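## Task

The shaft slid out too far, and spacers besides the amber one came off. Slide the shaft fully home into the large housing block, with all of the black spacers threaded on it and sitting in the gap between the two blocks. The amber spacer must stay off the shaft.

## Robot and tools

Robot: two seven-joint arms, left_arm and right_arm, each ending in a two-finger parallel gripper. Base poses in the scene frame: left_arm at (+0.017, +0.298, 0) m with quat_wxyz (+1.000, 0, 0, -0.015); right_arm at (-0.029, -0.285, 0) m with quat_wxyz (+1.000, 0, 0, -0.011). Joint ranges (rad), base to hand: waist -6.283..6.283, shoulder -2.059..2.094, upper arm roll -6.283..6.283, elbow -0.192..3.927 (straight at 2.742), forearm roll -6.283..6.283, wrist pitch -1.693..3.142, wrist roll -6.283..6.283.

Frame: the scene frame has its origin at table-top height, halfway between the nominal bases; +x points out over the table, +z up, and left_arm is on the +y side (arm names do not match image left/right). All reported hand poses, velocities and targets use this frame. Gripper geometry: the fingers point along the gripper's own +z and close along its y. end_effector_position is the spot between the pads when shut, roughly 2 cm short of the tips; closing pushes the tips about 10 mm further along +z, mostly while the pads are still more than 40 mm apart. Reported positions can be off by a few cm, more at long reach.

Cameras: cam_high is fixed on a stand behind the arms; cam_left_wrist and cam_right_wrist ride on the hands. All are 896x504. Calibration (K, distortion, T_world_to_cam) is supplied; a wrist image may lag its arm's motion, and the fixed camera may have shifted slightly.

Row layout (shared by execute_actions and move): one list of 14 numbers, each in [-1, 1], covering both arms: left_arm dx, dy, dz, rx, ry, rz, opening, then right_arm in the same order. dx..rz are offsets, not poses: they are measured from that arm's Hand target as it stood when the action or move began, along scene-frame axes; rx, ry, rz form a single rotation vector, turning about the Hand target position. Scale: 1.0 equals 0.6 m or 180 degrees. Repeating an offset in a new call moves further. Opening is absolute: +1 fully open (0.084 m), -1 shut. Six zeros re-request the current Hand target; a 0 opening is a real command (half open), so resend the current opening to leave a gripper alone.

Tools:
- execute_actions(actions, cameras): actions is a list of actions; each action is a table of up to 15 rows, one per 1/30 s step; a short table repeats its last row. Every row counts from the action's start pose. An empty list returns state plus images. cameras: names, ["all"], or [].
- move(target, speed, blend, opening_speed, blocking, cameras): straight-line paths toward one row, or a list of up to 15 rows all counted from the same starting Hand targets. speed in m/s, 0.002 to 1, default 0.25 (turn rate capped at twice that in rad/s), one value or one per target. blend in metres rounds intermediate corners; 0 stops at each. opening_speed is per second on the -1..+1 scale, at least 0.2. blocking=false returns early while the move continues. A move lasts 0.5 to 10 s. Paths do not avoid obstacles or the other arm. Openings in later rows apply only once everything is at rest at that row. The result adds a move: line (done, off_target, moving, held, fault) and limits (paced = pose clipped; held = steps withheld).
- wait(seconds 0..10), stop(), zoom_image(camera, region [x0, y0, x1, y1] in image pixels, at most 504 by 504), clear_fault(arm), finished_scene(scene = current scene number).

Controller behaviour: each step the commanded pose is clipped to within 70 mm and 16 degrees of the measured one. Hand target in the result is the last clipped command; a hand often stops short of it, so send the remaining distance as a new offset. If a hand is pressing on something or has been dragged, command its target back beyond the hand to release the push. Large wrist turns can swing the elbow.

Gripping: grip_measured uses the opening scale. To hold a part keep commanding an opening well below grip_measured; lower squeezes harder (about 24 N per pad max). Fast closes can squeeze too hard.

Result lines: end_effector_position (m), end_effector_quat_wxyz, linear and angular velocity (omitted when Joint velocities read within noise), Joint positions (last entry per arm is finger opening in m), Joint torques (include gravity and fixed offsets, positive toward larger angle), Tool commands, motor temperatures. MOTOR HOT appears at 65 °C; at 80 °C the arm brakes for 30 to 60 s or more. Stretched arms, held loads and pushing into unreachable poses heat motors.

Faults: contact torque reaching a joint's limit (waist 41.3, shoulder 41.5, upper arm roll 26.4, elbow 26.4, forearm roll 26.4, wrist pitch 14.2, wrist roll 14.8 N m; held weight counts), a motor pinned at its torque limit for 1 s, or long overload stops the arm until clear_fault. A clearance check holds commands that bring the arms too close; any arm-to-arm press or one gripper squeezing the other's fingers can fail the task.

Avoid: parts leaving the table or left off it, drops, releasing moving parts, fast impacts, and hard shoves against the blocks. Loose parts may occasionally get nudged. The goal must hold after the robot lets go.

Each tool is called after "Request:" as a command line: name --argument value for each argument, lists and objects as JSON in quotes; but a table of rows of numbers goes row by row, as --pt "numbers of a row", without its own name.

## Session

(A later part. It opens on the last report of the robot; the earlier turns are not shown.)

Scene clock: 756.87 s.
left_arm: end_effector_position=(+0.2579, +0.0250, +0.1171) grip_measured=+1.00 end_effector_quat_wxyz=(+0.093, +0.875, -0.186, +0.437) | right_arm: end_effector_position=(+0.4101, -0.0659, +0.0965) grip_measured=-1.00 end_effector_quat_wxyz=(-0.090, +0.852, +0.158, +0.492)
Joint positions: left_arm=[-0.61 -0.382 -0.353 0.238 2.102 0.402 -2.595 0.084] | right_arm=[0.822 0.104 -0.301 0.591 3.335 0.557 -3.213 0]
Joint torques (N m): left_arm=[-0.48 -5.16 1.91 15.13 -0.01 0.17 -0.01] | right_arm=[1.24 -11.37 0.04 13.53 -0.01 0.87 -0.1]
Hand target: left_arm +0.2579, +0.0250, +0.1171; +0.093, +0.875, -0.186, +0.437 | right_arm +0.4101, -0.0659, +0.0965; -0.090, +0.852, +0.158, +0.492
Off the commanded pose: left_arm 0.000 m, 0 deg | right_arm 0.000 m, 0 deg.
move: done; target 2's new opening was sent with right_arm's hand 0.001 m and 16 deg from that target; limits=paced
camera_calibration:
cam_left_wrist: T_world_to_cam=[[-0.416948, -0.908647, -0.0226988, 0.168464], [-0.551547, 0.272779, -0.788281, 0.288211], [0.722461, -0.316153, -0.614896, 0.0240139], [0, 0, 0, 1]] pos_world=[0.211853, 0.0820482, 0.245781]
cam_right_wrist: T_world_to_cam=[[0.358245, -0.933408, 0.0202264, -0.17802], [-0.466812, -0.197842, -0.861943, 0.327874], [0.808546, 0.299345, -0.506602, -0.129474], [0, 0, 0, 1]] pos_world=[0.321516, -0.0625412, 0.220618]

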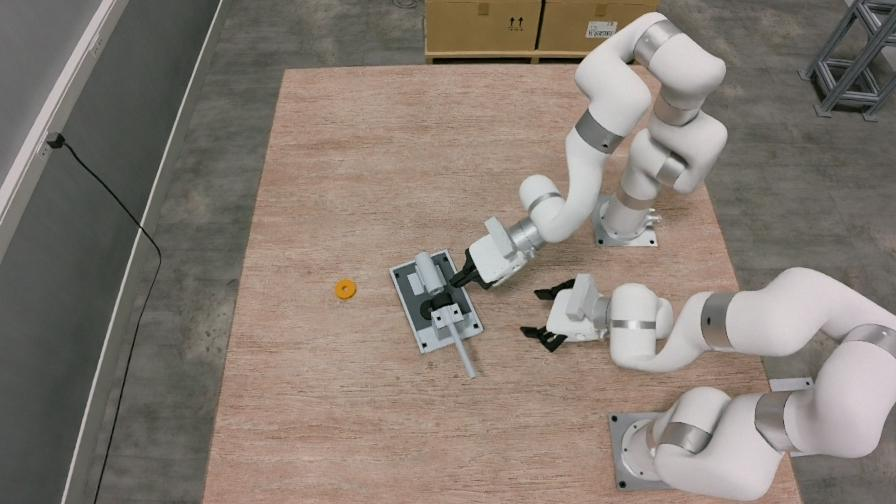

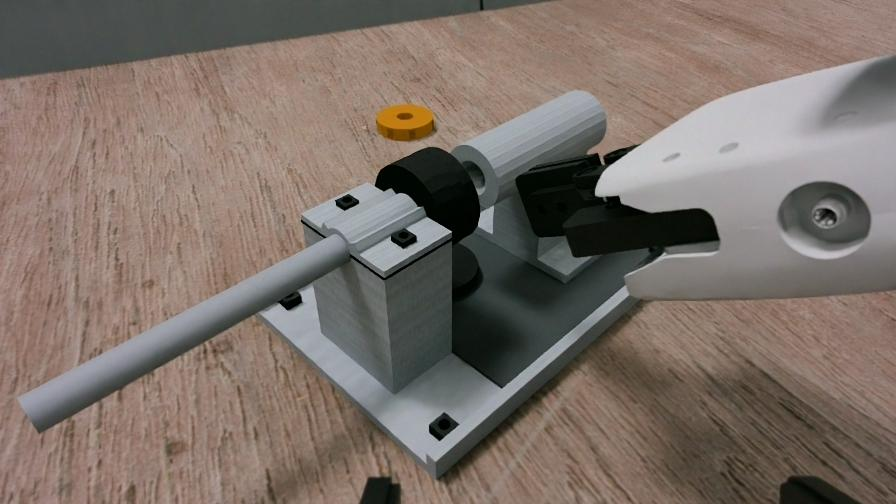

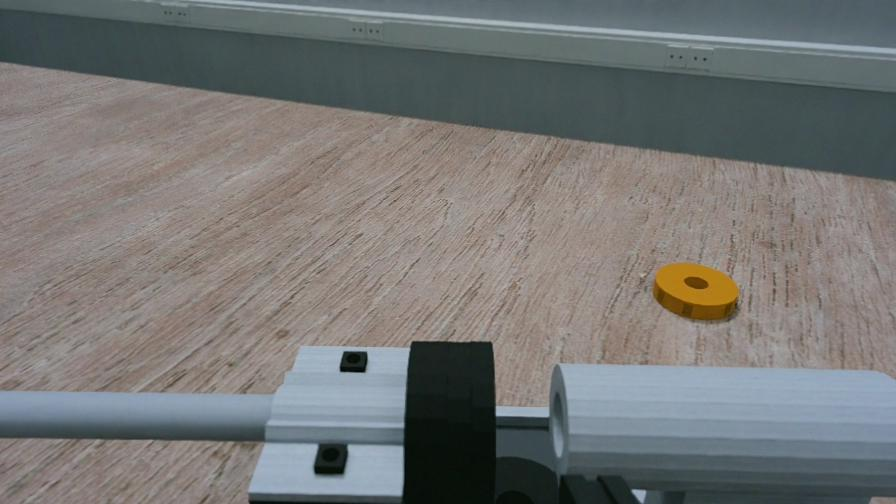

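Request:
move --target '[0,0,0,0,0,0,1,0,0,-0.107,0,0,0,-1]' --speed 0.12 --cameras '["cam_left_wrist","cam_right_wrist"]'

Scene clock: 763.53 s.
left_arm: end_effector_position=(+0.2579, +0.0250, +0.1171) grip_measured=+1.00 end_effector_quat_wxyz=(+0.093, +0.875, -0.186, +0.437) | right_arm: end_effector_position=(+0.4102, -0.0658, +0.0325) grip_measured=-1.00 end_effector_quat_wxyz=(-0.090, +0.851, +0.157, +0.492)
Joint positions: left_arm=[-0.61 -0.382 -0.353 0.238 2.102 0.402 -2.595 0.084] | right_arm=[0.821 0.324 -0.271 0.604 3.303 0.747 -3.099 0]
Joint torques (N m): left_arm=[-0.62 -5.17 1.92 15.09 -0.12 0.28 0.05] | right_arm=[-1.44 -0.69 0.13 13.11 -0.62 -0.86 0.35]
Hand target: left_arm +0.2579, +0.0250, +0.1171; +0.093, +0.875, -0.186, +0.437 | right_arm +0.4101, -0.0659, +0.0323; -0.090, +0.852, +0.158, +0.492
Off the commanded pose: left_arm 0.000 m, 0 deg | right_arm 0.000 m, 0 deg.
move: done
camera_calibration:
cam_left_wrist: T_world_to_cam=[[-0.416948, -0.908647, -0.0226988, 0.168464], [-0.551547, 0.272779, -0.788281, 0.288211], [0.722461, -0.316153, -0.614896, 0.0240139], [0, 0, 0, 1]] pos_world=[0.211853, 0.0820482, 0.245781]
cam_right_wrist: T_world_to_cam=[[0.358267, -0.933404, 0.0200506, -0.176705], [-0.466407, -0.197542, -0.86223, 0.272643], [0.80877, 0.299557, -0.506119, -0.162031], [0, 0, 0, 1]] pos_world=[0.321516, -0.0625411, 0.156617]
Images, in order (width x height): cam_left_wrist 896x504, cam_right_wrist 896x504.

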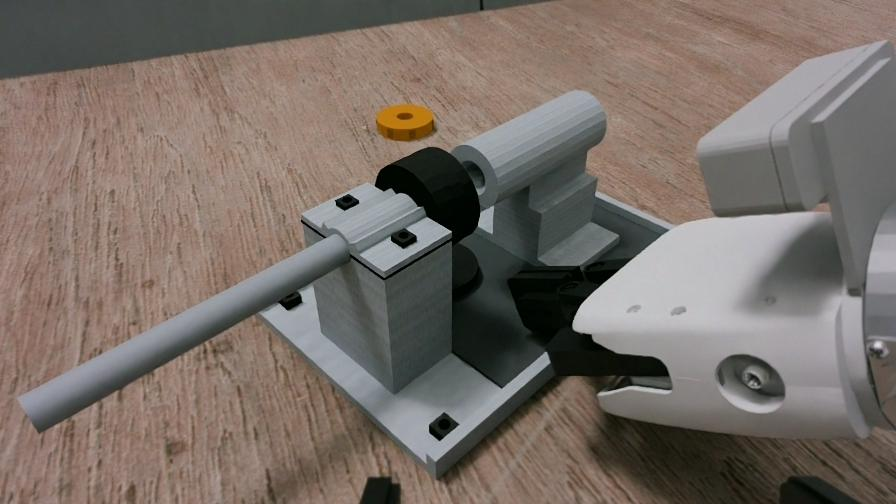

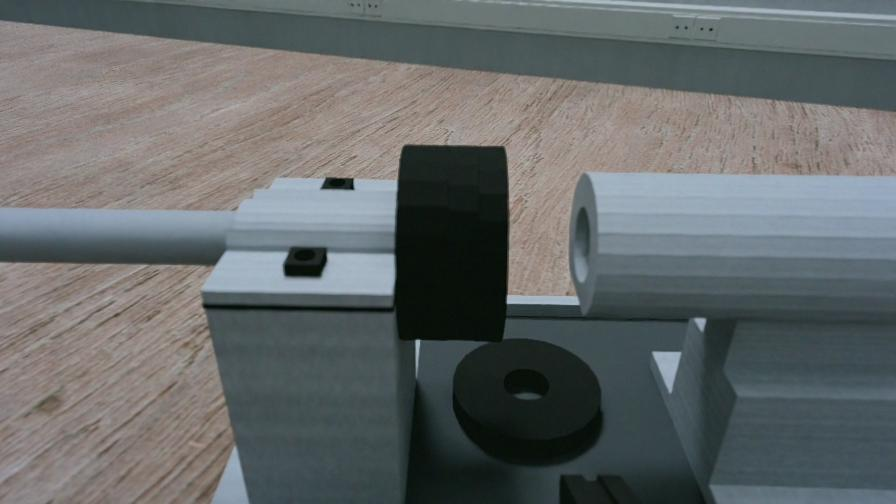

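Request:
zoom_image --camera "cam_right_wrist" --region '[380, 310, 720, 504]'

Scaled by 1.482 from the camera's 896x504 image, which has a finer 1280x720 frame.

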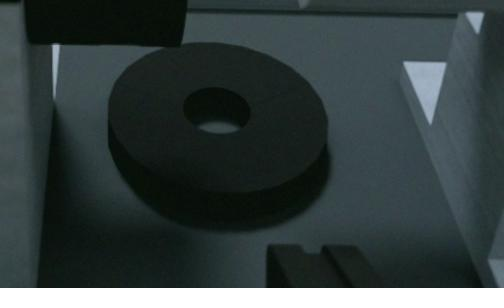

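Request:
move --target '[0,0,0,0,0,0,1,-0.0048,0.0125,0.001,0,0,0,0.333]' --speed 0.12 --cameras '["cam_left_wrist","cam_right_wrist"]'

Request:
zoom_image --camera "cam_right_wrist" --region '[380, 310, 720, 504]'

Scene clock: 802.10 s.
left_arm: end_effector_position=(+0.2579, +0.0250, +0.1171) grip_measured=+1.00 end_effector_quat_wxyz=(+0.093, +0.875, -0.186, +0.437) | right_arm: end_effector_position=(+0.4070, -0.0585, +0.0327) grip_measured=+0.32 end_effector_quat_wxyz=(-0.090, +0.852, +0.158, +0.491)
Joint positions: left_arm=[-0.61 -0.382 -0.353 0.238 2.102 0.402 -2.595 0.084] | right_arm=[0.834 0.324 -0.263 0.608 3.333 0.742 -3.113 0.058]
Joint torques (N m): left_arm=[-0.58 -5.29 1.96 15.12 -0.1 0.16 0.06] | right_arm=[2.04 -13.51 -0.24 10.92 -0.28 0.87 -0.11]
Hand target: left_arm +0.2579, +0.0250, +0.1171; +0.093, +0.875, -0.186, +0.437 | right_arm +0.4072, -0.0584, +0.0329; -0.090, +0.852, +0.158, +0.492
Off the commanded pose: left_arm 0.000 m, 0 deg | right_arm 0.000 m, 0 deg.
move: done
camera_calibration:
cam_left_wrist: T_world_to_cam=[[-0.416948, -0.908647, -0.0226988, 0.168464], [-0.551547, 0.272779, -0.788281, 0.288211], [0.722461, -0.316153, -0.614896, 0.0240139], [0, 0, 0, 1]] pos_world=[0.211853, 0.0820482, 0.245781]
cam_right_wrist: T_world_to_cam=[[0.358387, -0.933353, 0.0202902, -0.168707], [-0.467454, -0.19822, -0.861508, 0.273082], [0.808113, 0.299269, -0.507339, -0.161364], [0, 0, 0, 1]] pos_world=[0.318516, -0.0550415, 0.156819]
Images, in order (width x height): cam_left_wrist 896x504, cam_right_wrist 896x504.

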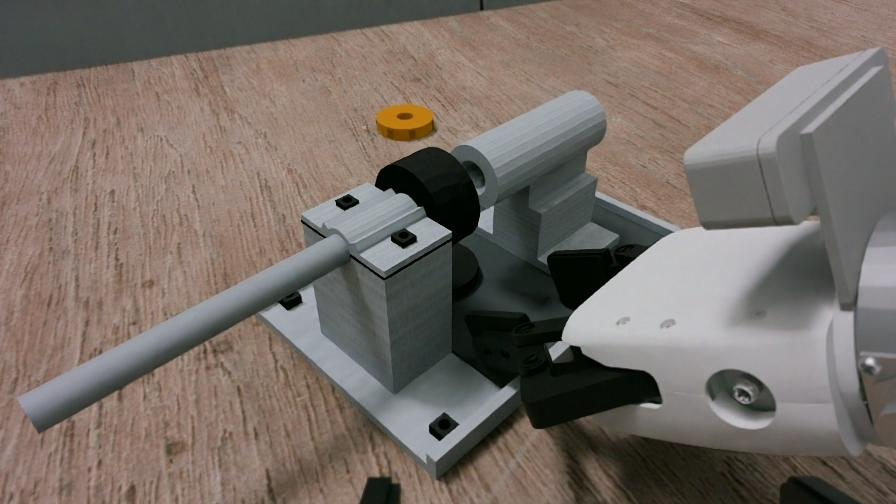

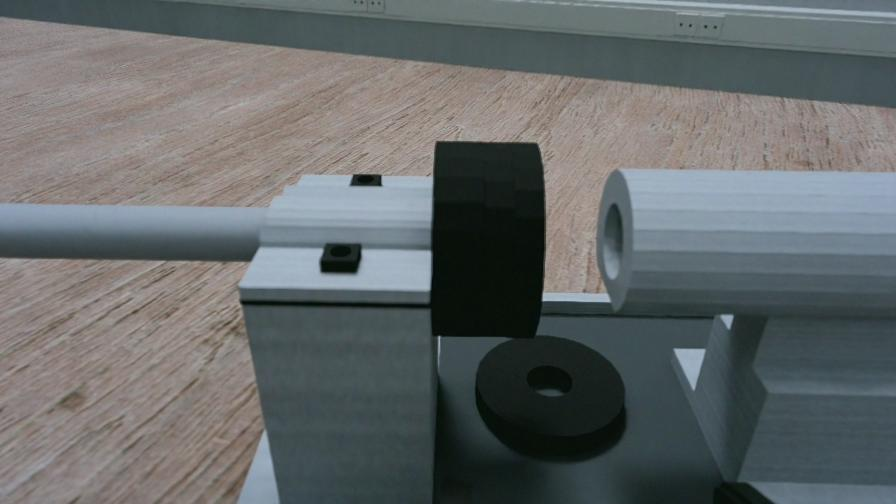

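Scaled by 1.482 from the camera's 896x504 image, which has a finer 1280x720 frame.

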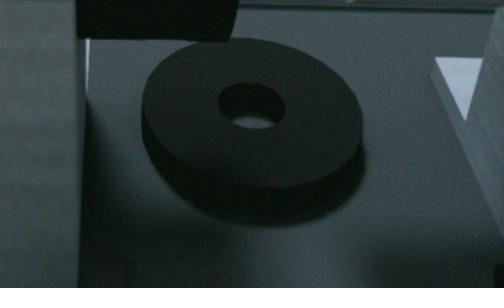

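Request:
move --target '[0,0,0,0,0,0,1,0.060,0.0208,-0.001,0,0,0,0.28]' --speed 0.08 --cameras '["cam_left_wrist","cam_right_wrist"]'

Request:
zoom_image --camera "cam_right_wrist" --region '[380, 310, 720, 504]'

Scene clock: 819.47 s.
left_arm: end_effector_position=(+0.2579, +0.0250, +0.1171) grip_measured=+1.00 end_effector_quat_wxyz=(+0.093, +0.875, -0.186, +0.437) | right_arm: end_effector_position=(+0.4200, -0.0560, +0.0305) grip_measured=+0.27 end_effector_quat_wxyz=(-0.090, +0.852, +0.158, +0.492)
Joint positions: left_arm=[-0.61 -0.382 -0.353 0.238 2.102 0.402 -2.595 0.084] | right_arm=[0.822 0.357 -0.263 0.654 3.317 0.727 -3.101 0.056]
Joint torques (N m): left_arm=[-0.52 -5.17 2.04 15.09 -0.06 0.19 0.06] | right_arm=[-2.36 -0.58 -1.26 -3.61 -0.15 -5.46 -0.39]
Hand target: left_arm +0.2579, +0.0250, +0.1171; +0.093, +0.875, -0.186, +0.437 | right_arm +0.4200, -0.0560, +0.0305; -0.090, +0.852, +0.158, +0.492 (not the last commanded pose)
Tool commands: left_gripper/opening=+1.0 right_gripper/opening=+0.28
Off the commanded pose: left_arm 0.000 m, 0 deg | right_arm 0.025 m, 0 deg.
TORQUE FAULT: the external load on joint 4 (elbow) of the right arm reached its load limit, and that arm stopped. The contact can be on any part of that arm beyond that joint, not only on its tool. A torque fault puts only its own arm into a fault stop. That arm's remaining commands of this call were not run. The hold on joint 4 (elbow) of that arm was moved back by the arm itself, up to 3 degrees, as the stop began, but a joint of that arm was then at its load limit, so every hold on that arm was set where that arm was. That arm may still press on what stopped it. That arm is still stopped at the end of this call. While its stop runs, that arm, its gripper or tool too, takes no new command.
CLEAR FAULT: the right arm stays stopped (state 4) until you call clear_fault(arm="right_arm").
End effector pose when the fault began: right_arm: position (+0.4269, -0.0515, +0.0325), quat_wxyz (-0.090, +0.852, +0.158, +0.491)
Joint positions when the fault began: right_arm=[0.821 0.367 -0.264 0.683 3.317 0.706 -3.101 0.056]
move: fault (right_arm)
camera_calibration:
cam_left_wrist: T_world_to_cam=[[-0.416948, -0.908647, -0.0226988, 0.168464], [-0.551547, 0.272779, -0.788281, 0.288211], [0.722461, -0.316153, -0.614896, 0.0240139], [0, 0, 0, 1]] pos_world=[0.211853, 0.0820482, 0.245781]
cam_right_wrist: T_world_to_cam=[[0.35808, -0.933461, 0.0207016, -0.170955], [-0.467195, -0.198327, -0.861624, 0.277685], [0.808398, 0.298859, -0.507125, -0.173884], [0, 0, 0, 1]] pos_world=[0.331516, -0.0525411, 0.154618]
Images, in order (width x height): cam_left_wrist 896x504, cam_right_wrist 896x504.

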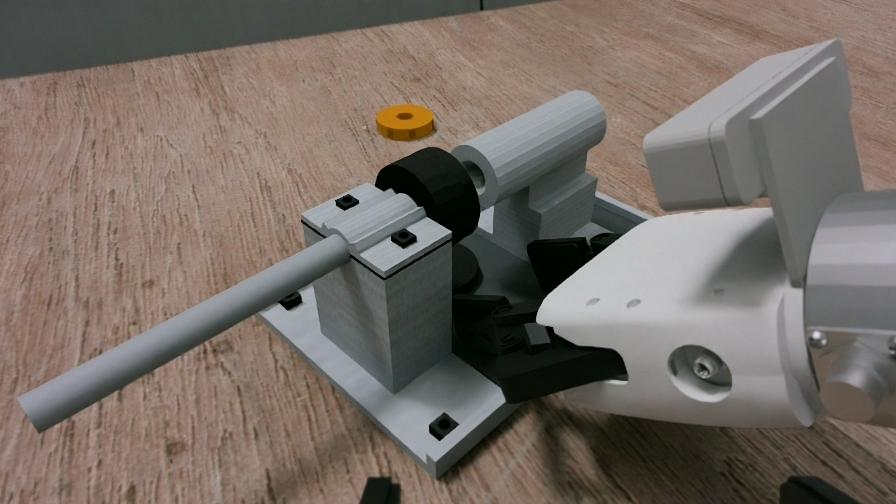

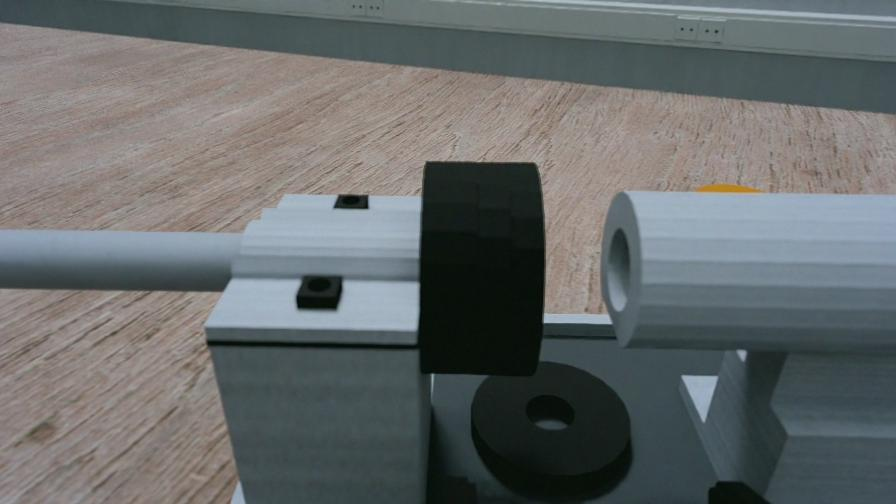

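Scaled by 1.482 from the camera's 896x504 image, which has a finer 1280x720 frame.

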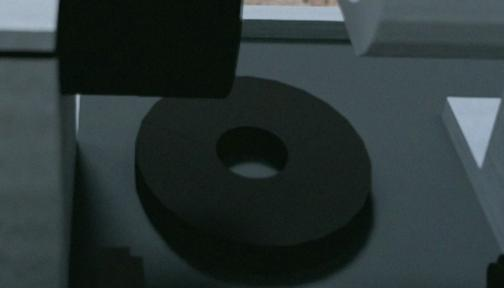

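Request:
clear_fault --arm "right_arm"

Request:
move --pt "0 0 0 0 0 0 1 -0.0234 -0.0089 0.02 0 0 0 0.28" --pt "0 0 0 0 0 0 1 0.010 -0.02 0.025 0.0119 -0.0311 0 -0.40" --pt "0 0 0 0 0 0 1 0.0515 -0.0052 0.020 0.0119 -0.0311 0 -0.40" --speed 0.12 --cameras '["cam_left_wrist","cam_right_wrist"]'

Request:
zoom_image --camera "cam_right_wrist" --region '[380, 310, 720, 504]'

Scene clock: 862.97 s.
left_arm: end_effector_position=(+0.2579, +0.0250, +0.1171) grip_measured=+1.00 end_effector_quat_wxyz=(+0.093, +0.875, -0.186, +0.437) | right_arm: end_effector_position=(+0.4200, -0.0560, +0.0305) grip_measured=+0.27 end_effector_quat_wxyz=(-0.090, +0.852, +0.158, +0.491)
Joint positions: left_arm=[-0.61 -0.382 -0.353 0.238 2.102 0.402 -2.595 0.084] | right_arm=[0.822 0.357 -0.264 0.654 3.317 0.727 -3.101 0.056]
Joint torques (N m): left_arm=[-0.57 -5.2 1.97 15.15 -0.08 0.21 -0.01] | right_arm=[-2.36 -0.71 -1.18 -3.61 -0.16 -5.53 -0.31]
Hand target: left_arm +0.2579, +0.0250, +0.1171; +0.093, +0.875, -0.186, +0.437 | right_arm +0.4200, -0.0560, +0.0305; -0.090, +0.852, +0.158, +0.491 (not the last commanded pose)
Tool commands: left_gripper/opening=+1.0 right_gripper/opening=+0.28
Off the commanded pose: left_arm 0.000 m, 0 deg | right_arm 0.025 m, 0 deg.
TORQUE FAULT, CONTINUED: the right arm's stop, for the torque fault of joint 4 (elbow) that an earlier result reported, is over. The call counts as one of the actions that you can send in this scene. The hold on joint 4 (elbow) of that arm was moved back by the arm itself, up to 3 degrees, as the stop began, but a joint of that arm was then at its load limit, so every hold on that arm was set where that arm was. That arm's target is now where it stood when the stop ended, not its last command. That arm's gripper keeps its grip as last carried out, and that arm accepts commands again: back off and push less far.
CLEAR FAULT: your call cleared the right arm's torque fault. If a joint's load stays at its limit, that arm stops again at once.

Scene clock: 865.80 s.
left_arm: end_effector_position=(+0.2579, +0.0250, +0.1171) grip_measured=+1.00 end_effector_quat_wxyz=(+0.093, +0.875, -0.186, +0.437) | right_arm: end_effector_position=(+0.4509, -0.0591, +0.0425) grip_measured=-0.42 end_effector_quat_wxyz=(-0.098, +0.825, +0.153, +0.535)
Joint positions: left_arm=[-0.61 -0.382 -0.353 0.238 2.102 0.402 -2.595 0.084] | right_arm=[0.799 0.399 -0.279 0.682 3.271 0.842 -3.068 0.026]
Joint torques (N m): left_arm=[-0.52 -5.16 1.88 15.16 -0.03 0.13 0.03] | right_arm=[-0.54 -14.18 -1.41 11.55 -0.48 0.92 0.35]
Hand target: left_arm +0.2579, +0.0250, +0.1171; +0.093, +0.875, -0.186, +0.437 | right_arm +0.4509, -0.0591, +0.0425; -0.098, +0.825, +0.153, +0.535
Off the commanded pose: left_arm 0.000 m, 0 deg | right_arm 0.000 m, 0 deg.
move: done
camera_calibration:
cam_left_wrist: T_world_to_cam=[[-0.416948, -0.908647, -0.0226988, 0.168464], [-0.551547, 0.272779, -0.788281, 0.288211], [0.722461, -0.316153, -0.614896, 0.0240139], [0, 0, 0, 1]] pos_world=[0.211853, 0.0820482, 0.245781]
cam_right_wrist: T_world_to_cam=[[0.356056, -0.934236, 0.0206824, -0.184317], [-0.380702, -0.165235, -0.909815, 0.266874], [0.853399, 0.316071, -0.414498, -0.215062], [0, 0, 0, 1]] pos_world=[0.35076, -0.0601242, 0.157476]
Images, in order (width x height): cam_left_wrist 896x504, cam_right_wrist 896x504.

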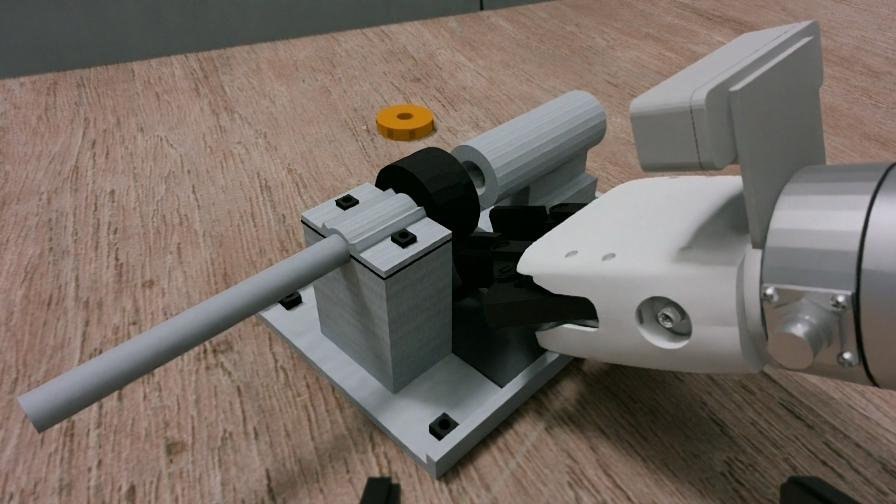

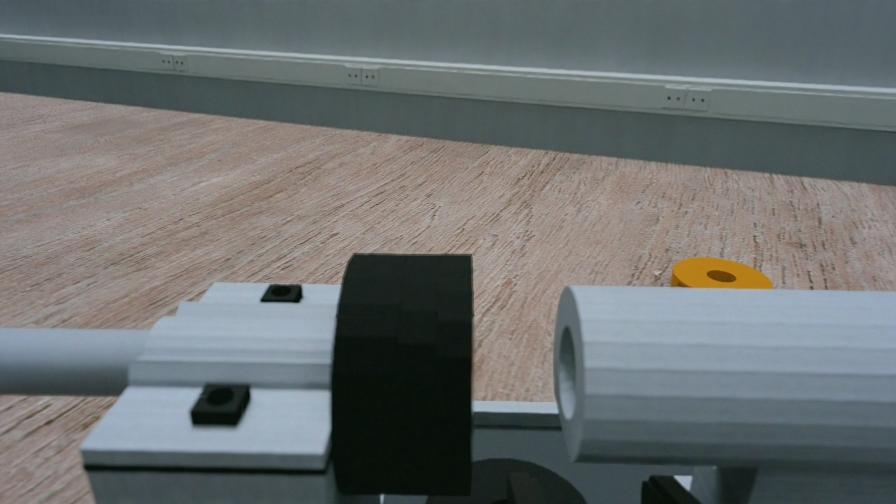

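Scaled by 1.482 from the camera's 896x504 image, which has a finer 1280x720 frame.

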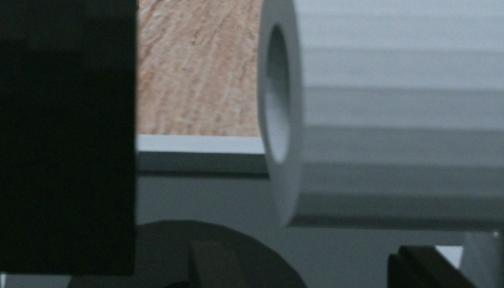

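Request:
move --target '[0,0,0,0,0,0,1,0.0247,0.0148,-0.0067,0,0,0,-0.40]' --speed 0.05 --cameras '["cam_left_wrist","cam_right_wrist"]'

Request:
zoom_image --camera "cam_right_wrist" --region '[380, 354, 640, 504]'

Request:
zoom_image --camera "cam_left_wrist" --region '[400, 170, 600, 330]'

Scene clock: 877.20 s.
left_arm: end_effector_position=(+0.2579, +0.0250, +0.1171) grip_measured=+1.00 end_effector_quat_wxyz=(+0.093, +0.875, -0.186, +0.437) | right_arm: end_effector_position=(+0.4659, -0.0502, +0.0387) grip_measured=-0.42 end_effector_quat_wxyz=(-0.098, +0.825, +0.153, +0.536)
Joint positions: left_arm=[-0.61 -0.382 -0.353 0.238 2.102 0.402 -2.595 0.084] | right_arm=[0.794 0.446 -0.273 0.748 3.274 0.822 -3.062 0.026]
Joint torques (N m): left_arm=[-0.57 -5.25 1.8 15.08 -0.14 0.19 -0.01] | right_arm=[-0.46 0.1 0.98 -4.1 -0.58 -6.29 -0.52]
Hand target: left_arm +0.2579, +0.0250, +0.1171; +0.093, +0.875, -0.186, +0.437 | right_arm +0.4658, -0.0503, +0.0385; -0.098, +0.825, +0.153, +0.535
Off the commanded pose: left_arm 0.000 m, 0 deg | right_arm 0.000 m, 0 deg.
move: done
camera_calibration:
cam_left_wrist: T_world_to_cam=[[-0.416948, -0.908647, -0.0226988, 0.168464], [-0.551547, 0.272779, -0.788281, 0.288211], [0.722461, -0.316153, -0.614896, 0.0240139], [0, 0, 0, 1]] pos_world=[0.211853, 0.0820482, 0.245781]
cam_right_wrist: T_world_to_cam=[[0.356096, -0.934224, 0.0205235, -0.181181], [-0.380111, -0.16488, -0.910126, 0.27028], [0.853646, 0.316292, -0.413822, -0.232305], [0, 0, 0, 1]] pos_world=[0.365561, -0.0512241, 0.153575]
Images, in order (width x height): cam_left_wrist 896x504, cam_right_wrist 896x504.

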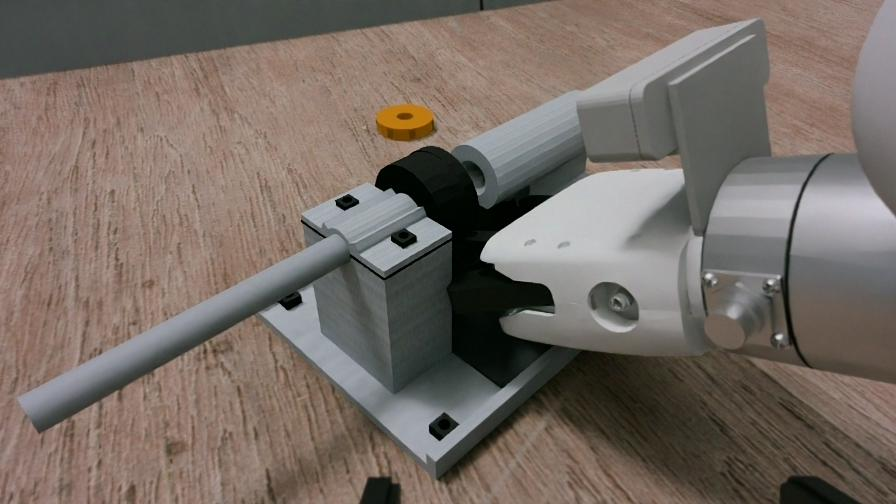

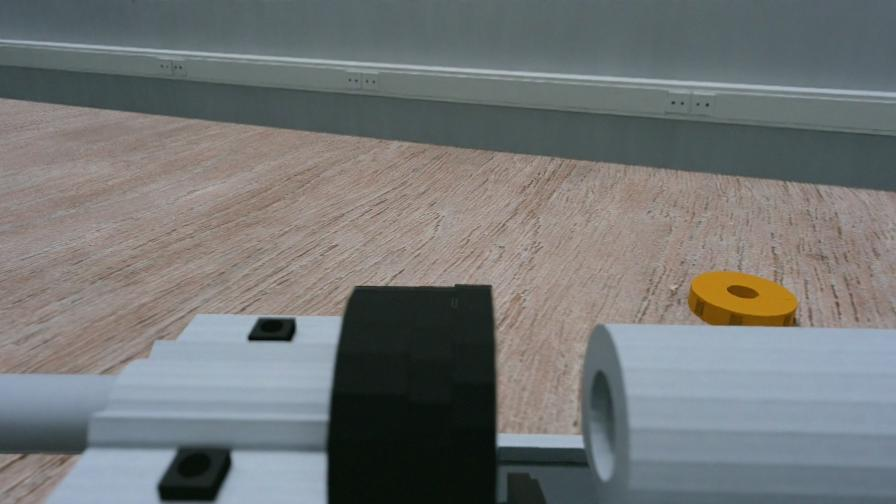

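Scaled by 1.938 from the camera's 896x504 image, which has a finer 1280x720 frame.

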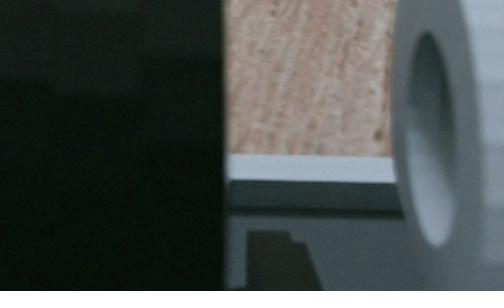

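Scaled by 2.520 from the camera's 896x504 image, which has a finer 1280x720 frame.

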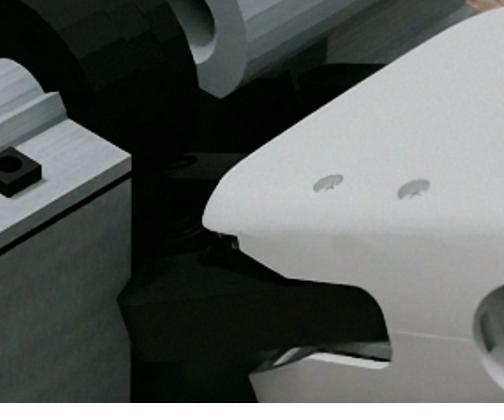

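Request:
move --pt "0 0 0 0 0 0 1 -0.025 -0.0095 0.0167 0 0 0 -0.40" --pt "0 0 0 0 0 0 1 -0.025 0.0048 0.0167 0 0 0 -1" --speed 0.08 --cameras '["cam_left_wrist","cam_right_wrist"]'

Scene clock: 897.80 s.
left_arm: end_effector_position=(+0.2579, +0.0250, +0.1171) grip_measured=+1.00 end_effector_quat_wxyz=(+0.093, +0.875, -0.186, +0.437) | right_arm: end_effector_position=(+0.4508, -0.0474, +0.0485) grip_measured=-1.00 end_effector_quat_wxyz=(-0.098, +0.825, +0.153, +0.535)
Joint positions: left_arm=[-0.61 -0.382 -0.353 0.238 2.102 0.402 -2.595 0.084] | right_arm=[0.815 0.389 -0.271 0.699 3.305 0.816 -3.09 0]
Joint torques (N m): left_arm=[-0.52 -5.19 1.81 15.13 -0.13 0.19 -0.1] | right_arm=[-0.52 -14.81 -1.91 11.27 0.03 1.09 0.1]
Hand target: left_arm +0.2579, +0.0250, +0.1171; +0.093, +0.875, -0.186, +0.437 | right_arm +0.4508, -0.0474, +0.0485; -0.098, +0.825, +0.153, +0.535
Off the commanded pose: left_arm 0.000 m, 0 deg | right_arm 0.000 m, 0 deg.
move: done
camera_calibration:
cam_left_wrist: T_world_to_cam=[[-0.416948, -0.908647, -0.0226988, 0.168464], [-0.551547, 0.272779, -0.788281, 0.288211], [0.722461, -0.316153, -0.614896, 0.0240139], [0, 0, 0, 1]] pos_world=[0.211853, 0.0820482, 0.245781]
cam_right_wrist: T_world_to_cam=[[0.356147, -0.934201, 0.0206782, -0.17347], [-0.380596, -0.165235, -0.909859, 0.27416], [0.853408, 0.316174, -0.414401, -0.216116], [0, 0, 0, 1]] pos_world=[0.35056, -0.0484244, 0.163476]
Images, in order (width x height): cam_left_wrist 896x504, cam_right_wrist 896x504.

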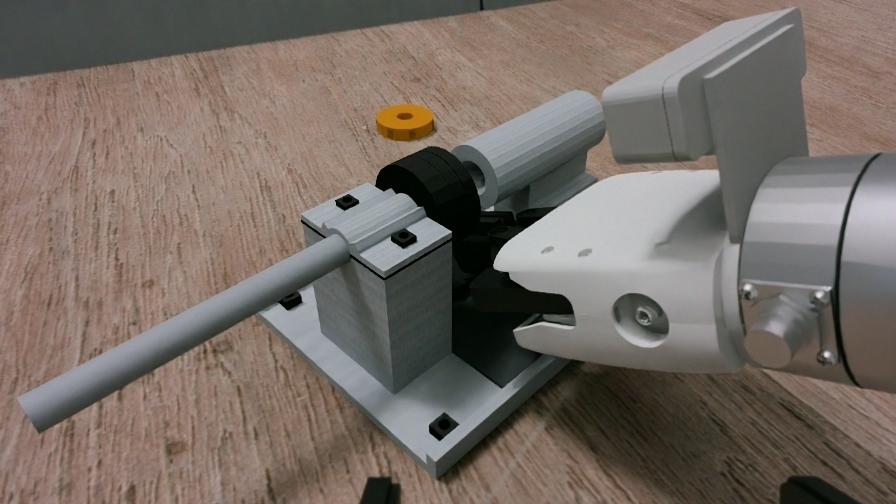

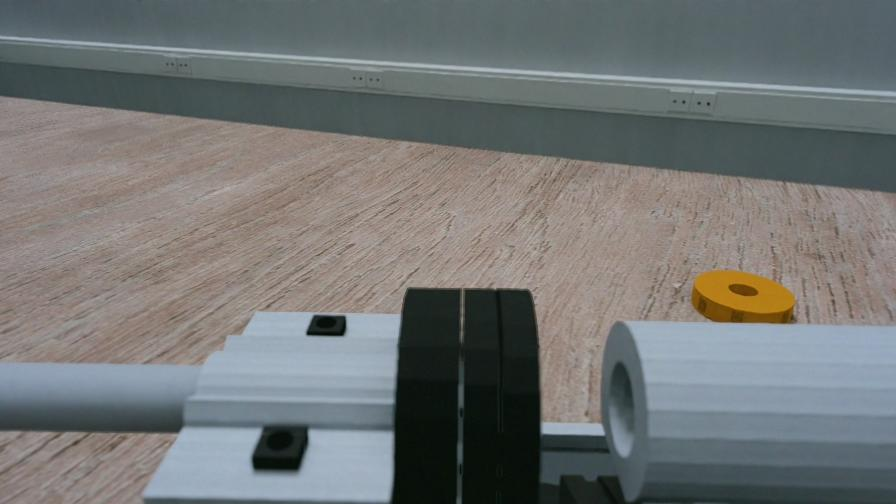

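Request:
move --target '[0,0,0,0,0,0,1,0,0,-0.0225,0,0,0,-1]' --speed 0.05 --cameras '["cam_right_wrist"]'

Request:
zoom_image --camera "cam_right_wrist" --region '[380, 310, 720, 504]'

Scene clock: 906.83 s.
left_arm: end_effector_position=(+0.2579, +0.0250, +0.1171) grip_measured=+1.00 end_effector_quat_wxyz=(+0.093, +0.875, -0.186, +0.437) | right_arm: end_effector_position=(+0.4522, -0.0465, +0.0374) grip_measured=-1.00 end_effector_quat_wxyz=(-0.099, +0.823, +0.152, +0.538)
Joint positions: left_arm=[-0.61 -0.382 -0.353 0.238 2.102 0.402 -2.595 0.084] | right_arm=[0.812 0.432 -0.263 0.708 3.306 0.855 -3.076 0]
Joint torques (N m): left_arm=[-0.63 -5.21 1.93 15.18 -0.13 0.19 0.03] | right_arm=[0.73 10.07 3.72 -13.53 -1.02 -10.82 0.23]
Hand target: left_arm +0.2579, +0.0250, +0.1171; +0.093, +0.875, -0.186, +0.437 | right_arm +0.4508, -0.0474, +0.0350; -0.098, +0.825, +0.153, +0.535
Off the commanded pose: left_arm 0.000 m, 0 deg | right_arm 0.003 m, 0 deg.
move: done
camera_calibration:
cam_right_wrist: T_world_to_cam=[[0.356203, -0.934206, 0.0194747, -0.172902], [-0.374385, -0.161783, -0.913051, 0.26218], [0.856128, 0.31794, -0.40738, -0.223587], [0, 0, 0, 1]] pos_world=[0.351164, -0.0480226, 0.151666]
Images, in order (width x height): cam_right_wrist 896x504.

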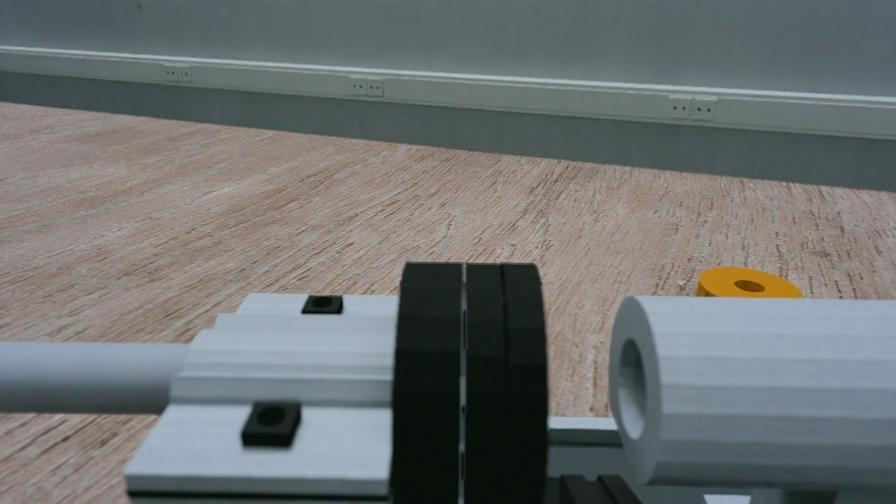

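Scaled by 1.482 from the camera's 896x504 image, which has a finer 1280x720 frame.

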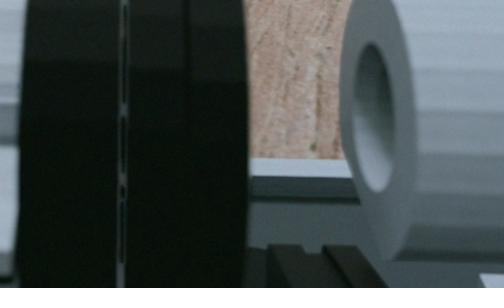

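Request:
move --target '[0,0,0,0,0,0,1,-0.0234,-0.0089,0.0013,0,0,0,-1]' --speed 0.04 --cameras '["cam_left_wrist","cam_right_wrist"]'

Request:
zoom_image --camera "cam_right_wrist" --region '[380, 310, 720, 504]'

Scene clock: 914.43 s.
left_arm: end_effector_position=(+0.2579, +0.0250, +0.1171) grip_measured=+1.00 end_effector_quat_wxyz=(+0.093, +0.875, -0.186, +0.437) | right_arm: end_effector_position=(+0.4367, -0.0527, +0.0357) grip_measured=-1.00 end_effector_quat_wxyz=(-0.098, +0.825, +0.153, +0.535)
Joint positions: left_arm=[-0.61 -0.382 -0.353 0.238 2.102 0.402 -2.595 0.084] | right_arm=[0.82 0.403 -0.262 0.653 3.314 0.875 -3.082 0]
Joint torques (N m): left_arm=[-0.57 -5.21 1.92 15.16 -0.12 0.19 -0.01] | right_arm=[1.41 -15.09 -1.86 10.35 0.05 1.21 -0.08]
Hand target: left_arm +0.2579, +0.0250, +0.1171; +0.093, +0.875, -0.186, +0.437 | right_arm +0.4367, -0.0527, +0.0358; -0.098, +0.825, +0.153, +0.535
Off the commanded pose: left_arm 0.000 m, 0 deg | right_arm 0.000 m, 0 deg.
move: done
camera_calibration:
cam_left_wrist: T_world_to_cam=[[-0.416948, -0.908647, -0.0226988, 0.168464], [-0.551547, 0.272779, -0.788281, 0.288211], [0.722461, -0.316153, -0.614896, 0.0240139], [0, 0, 0, 1]] pos_world=[0.211853, 0.0820482, 0.245781]
cam_right_wrist: T_world_to_cam=[[0.356077, -0.934229, 0.0206361, -0.173106], [-0.380823, -0.165245, -0.909763, 0.256334], [0.853336, 0.316086, -0.414616, -0.207659], [0, 0, 0, 1]] pos_world=[0.33646, -0.0537243, 0.150676]
Images, in order (width x height): cam_left_wrist 896x504, cam_right_wrist 896x504.

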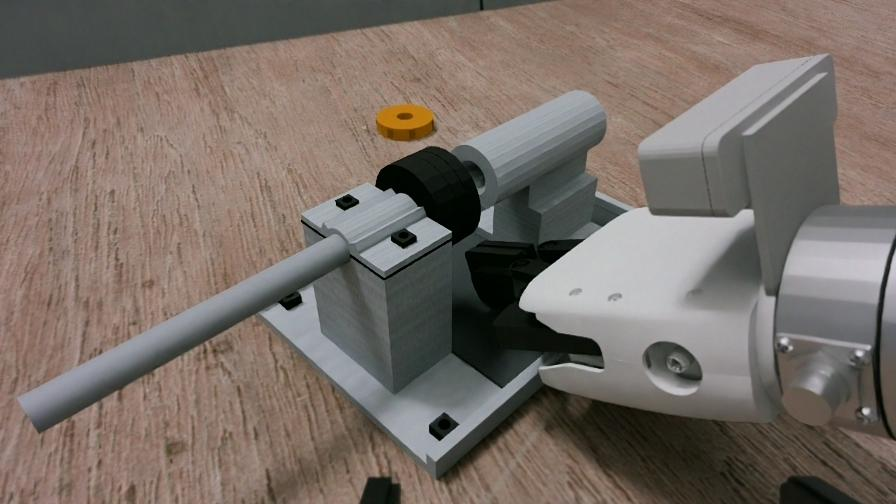

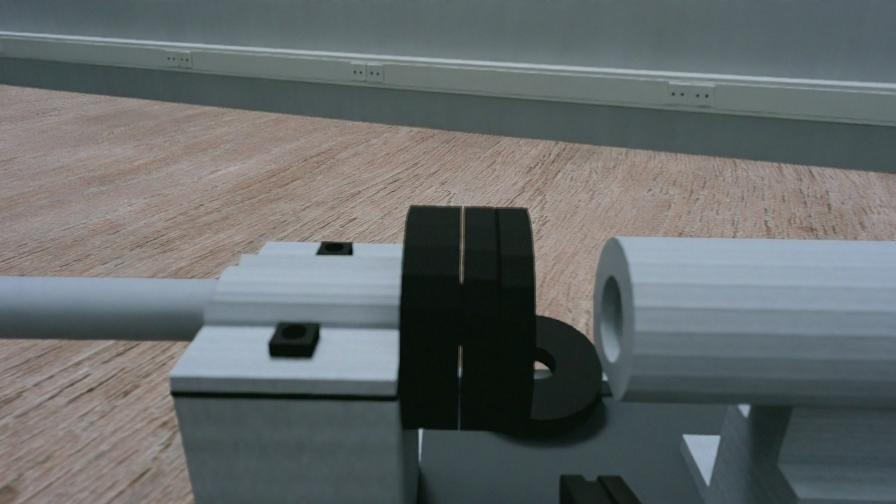

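Scaled by 1.482 from the camera's 896x504 image, which has a finer 1280x720 frame.

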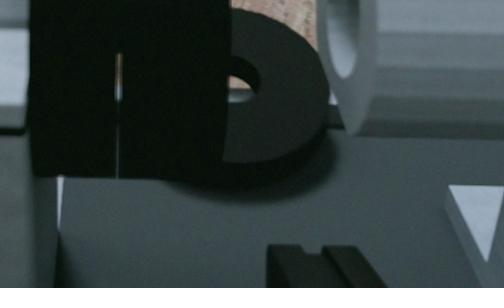

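Request:
move --pt "0 0 0 0 0 0 1 -0.04 -0.015 0.20 0 0 0 -1" --pt "0 0 0 0 0 0 1 0.15 0.06 0.25 -0.3674 0.1644 0.4392 -1" --pt "0 0 0 0 0 0 1 0.1735 0.0675 0.20 -0.3674 0.1644 0.4392 1" --blend '[0.02,0.02,0]' --speed 0.3 --cameras '["cam_left_wrist","cam_right_wrist"]'

Request:
zoom_image --camera "cam_right_wrist" --region '[200, 280, 600, 504]'

Request:
zoom_image --camera "cam_left_wrist" --region '[350, 90, 650, 330]'

Scene clock: 927.77 s.
left_arm: end_effector_position=(+0.2579, +0.0250, +0.1171) grip_measured=+1.00 end_effector_quat_wxyz=(+0.093, +0.875, -0.186, +0.437) | right_arm: end_effector_position=(+0.4065, -0.0696, +0.0581) grip_measured=-1.00 end_effector_quat_wxyz=(-0.091, +0.839, +0.157, +0.513)
Joint positions: left_arm=[-0.61 -0.382 -0.353 0.238 2.102 0.402 -2.595 0.084] | right_arm=[0.827 0.234 -0.282 0.546 3.316 0.769 -3.141 0]
Joint torques (N m): left_arm=[-0.64 -5.16 1.96 15.11 -0.04 0.22 0.06] | right_arm=[-0.11 -12.32 -1.06 11.53 -0.22 1.13 0.19]
Hand target: left_arm +0.2579, +0.0250, +0.1171; +0.093, +0.875, -0.186, +0.437 | right_arm +0.4065, -0.0696, +0.0581; -0.091, +0.839, +0.157, +0.513 (not the last commanded pose)
Tool commands: left_gripper/opening=+1.0 right_gripper/opening=-1.0
Off the commanded pose: left_arm 0.000 m, 0 deg | right_arm 0.176 m, 106 deg.
TORQUE FAULT: the external load on joint 4 (elbow) of the right arm reached its load limit, and that arm stopped. The contact can be on any part of that arm beyond that joint, not only on its tool. A torque fault puts only its own arm into a fault stop. That arm's remaining commands of this call were not run. The hold on joint 4 (elbow) of that arm was moved back by the arm itself, up to 3 degrees, as the stop began. That arm is still stopped at the end of this call. While its stop runs, that arm, its gripper or tool too, takes no new command.
CLEAR FAULT: the right arm stays stopped (state 4) until you call clear_fault(arm="right_arm").
End effector pose when the fault began: right_arm: position (+0.4277, -0.0559, +0.0773), quat_wxyz (-0.099, +0.825, +0.153, +0.534)
Joint positions when the fault began: right_arm=[0.827 0.237 -0.282 0.6 3.316 0.772 -3.14 0]
move: fault (right_arm); path passed 0 of 3 targets; target 3's new opening was not sent; blend cut to 0.0167 m at target 2
camera_calibration:
cam_left_wrist: T_world_to_cam=[[-0.416948, -0.908647, -0.0226988, 0.168464], [-0.551547, 0.272779, -0.788281, 0.288211], [0.722461, -0.316153, -0.614896, 0.0240139], [0, 0, 0, 1]] pos_world=[0.211853, 0.0820482, 0.245781]
cam_right_wrist: T_world_to_cam=[[0.356297, -0.933974, 0.0272856, -0.179068], [-0.424281, -0.187737, -0.885856, 0.277126], [0.832489, 0.304051, -0.463158, -0.156826], [0, 0, 0, 1]] pos_world=[0.311937, -0.0675352, 0.177744]
Images, in order (width x height): cam_left_wrist 896x504, cam_right_wrist 896x504.

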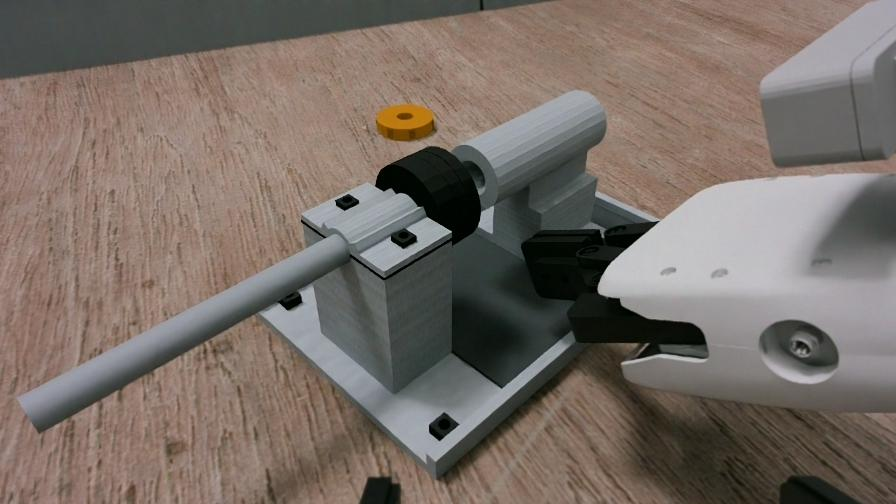

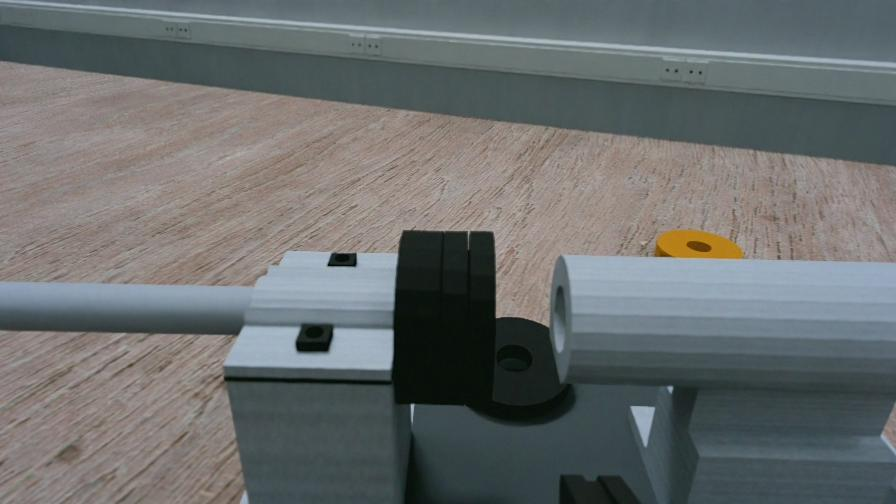

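Scaled by 1.260 from the camera's 896x504 image, which has a finer 1280x720 frame.

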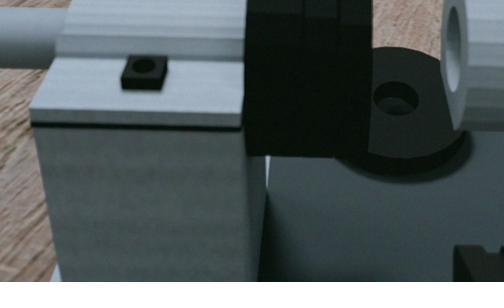

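Scaled by 1.680 from the camera's 896x504 image, which has a finer 1280x720 frame.

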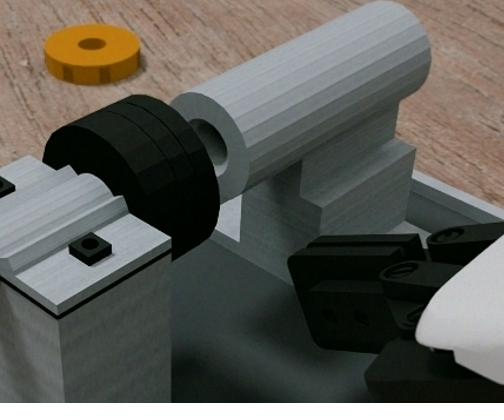

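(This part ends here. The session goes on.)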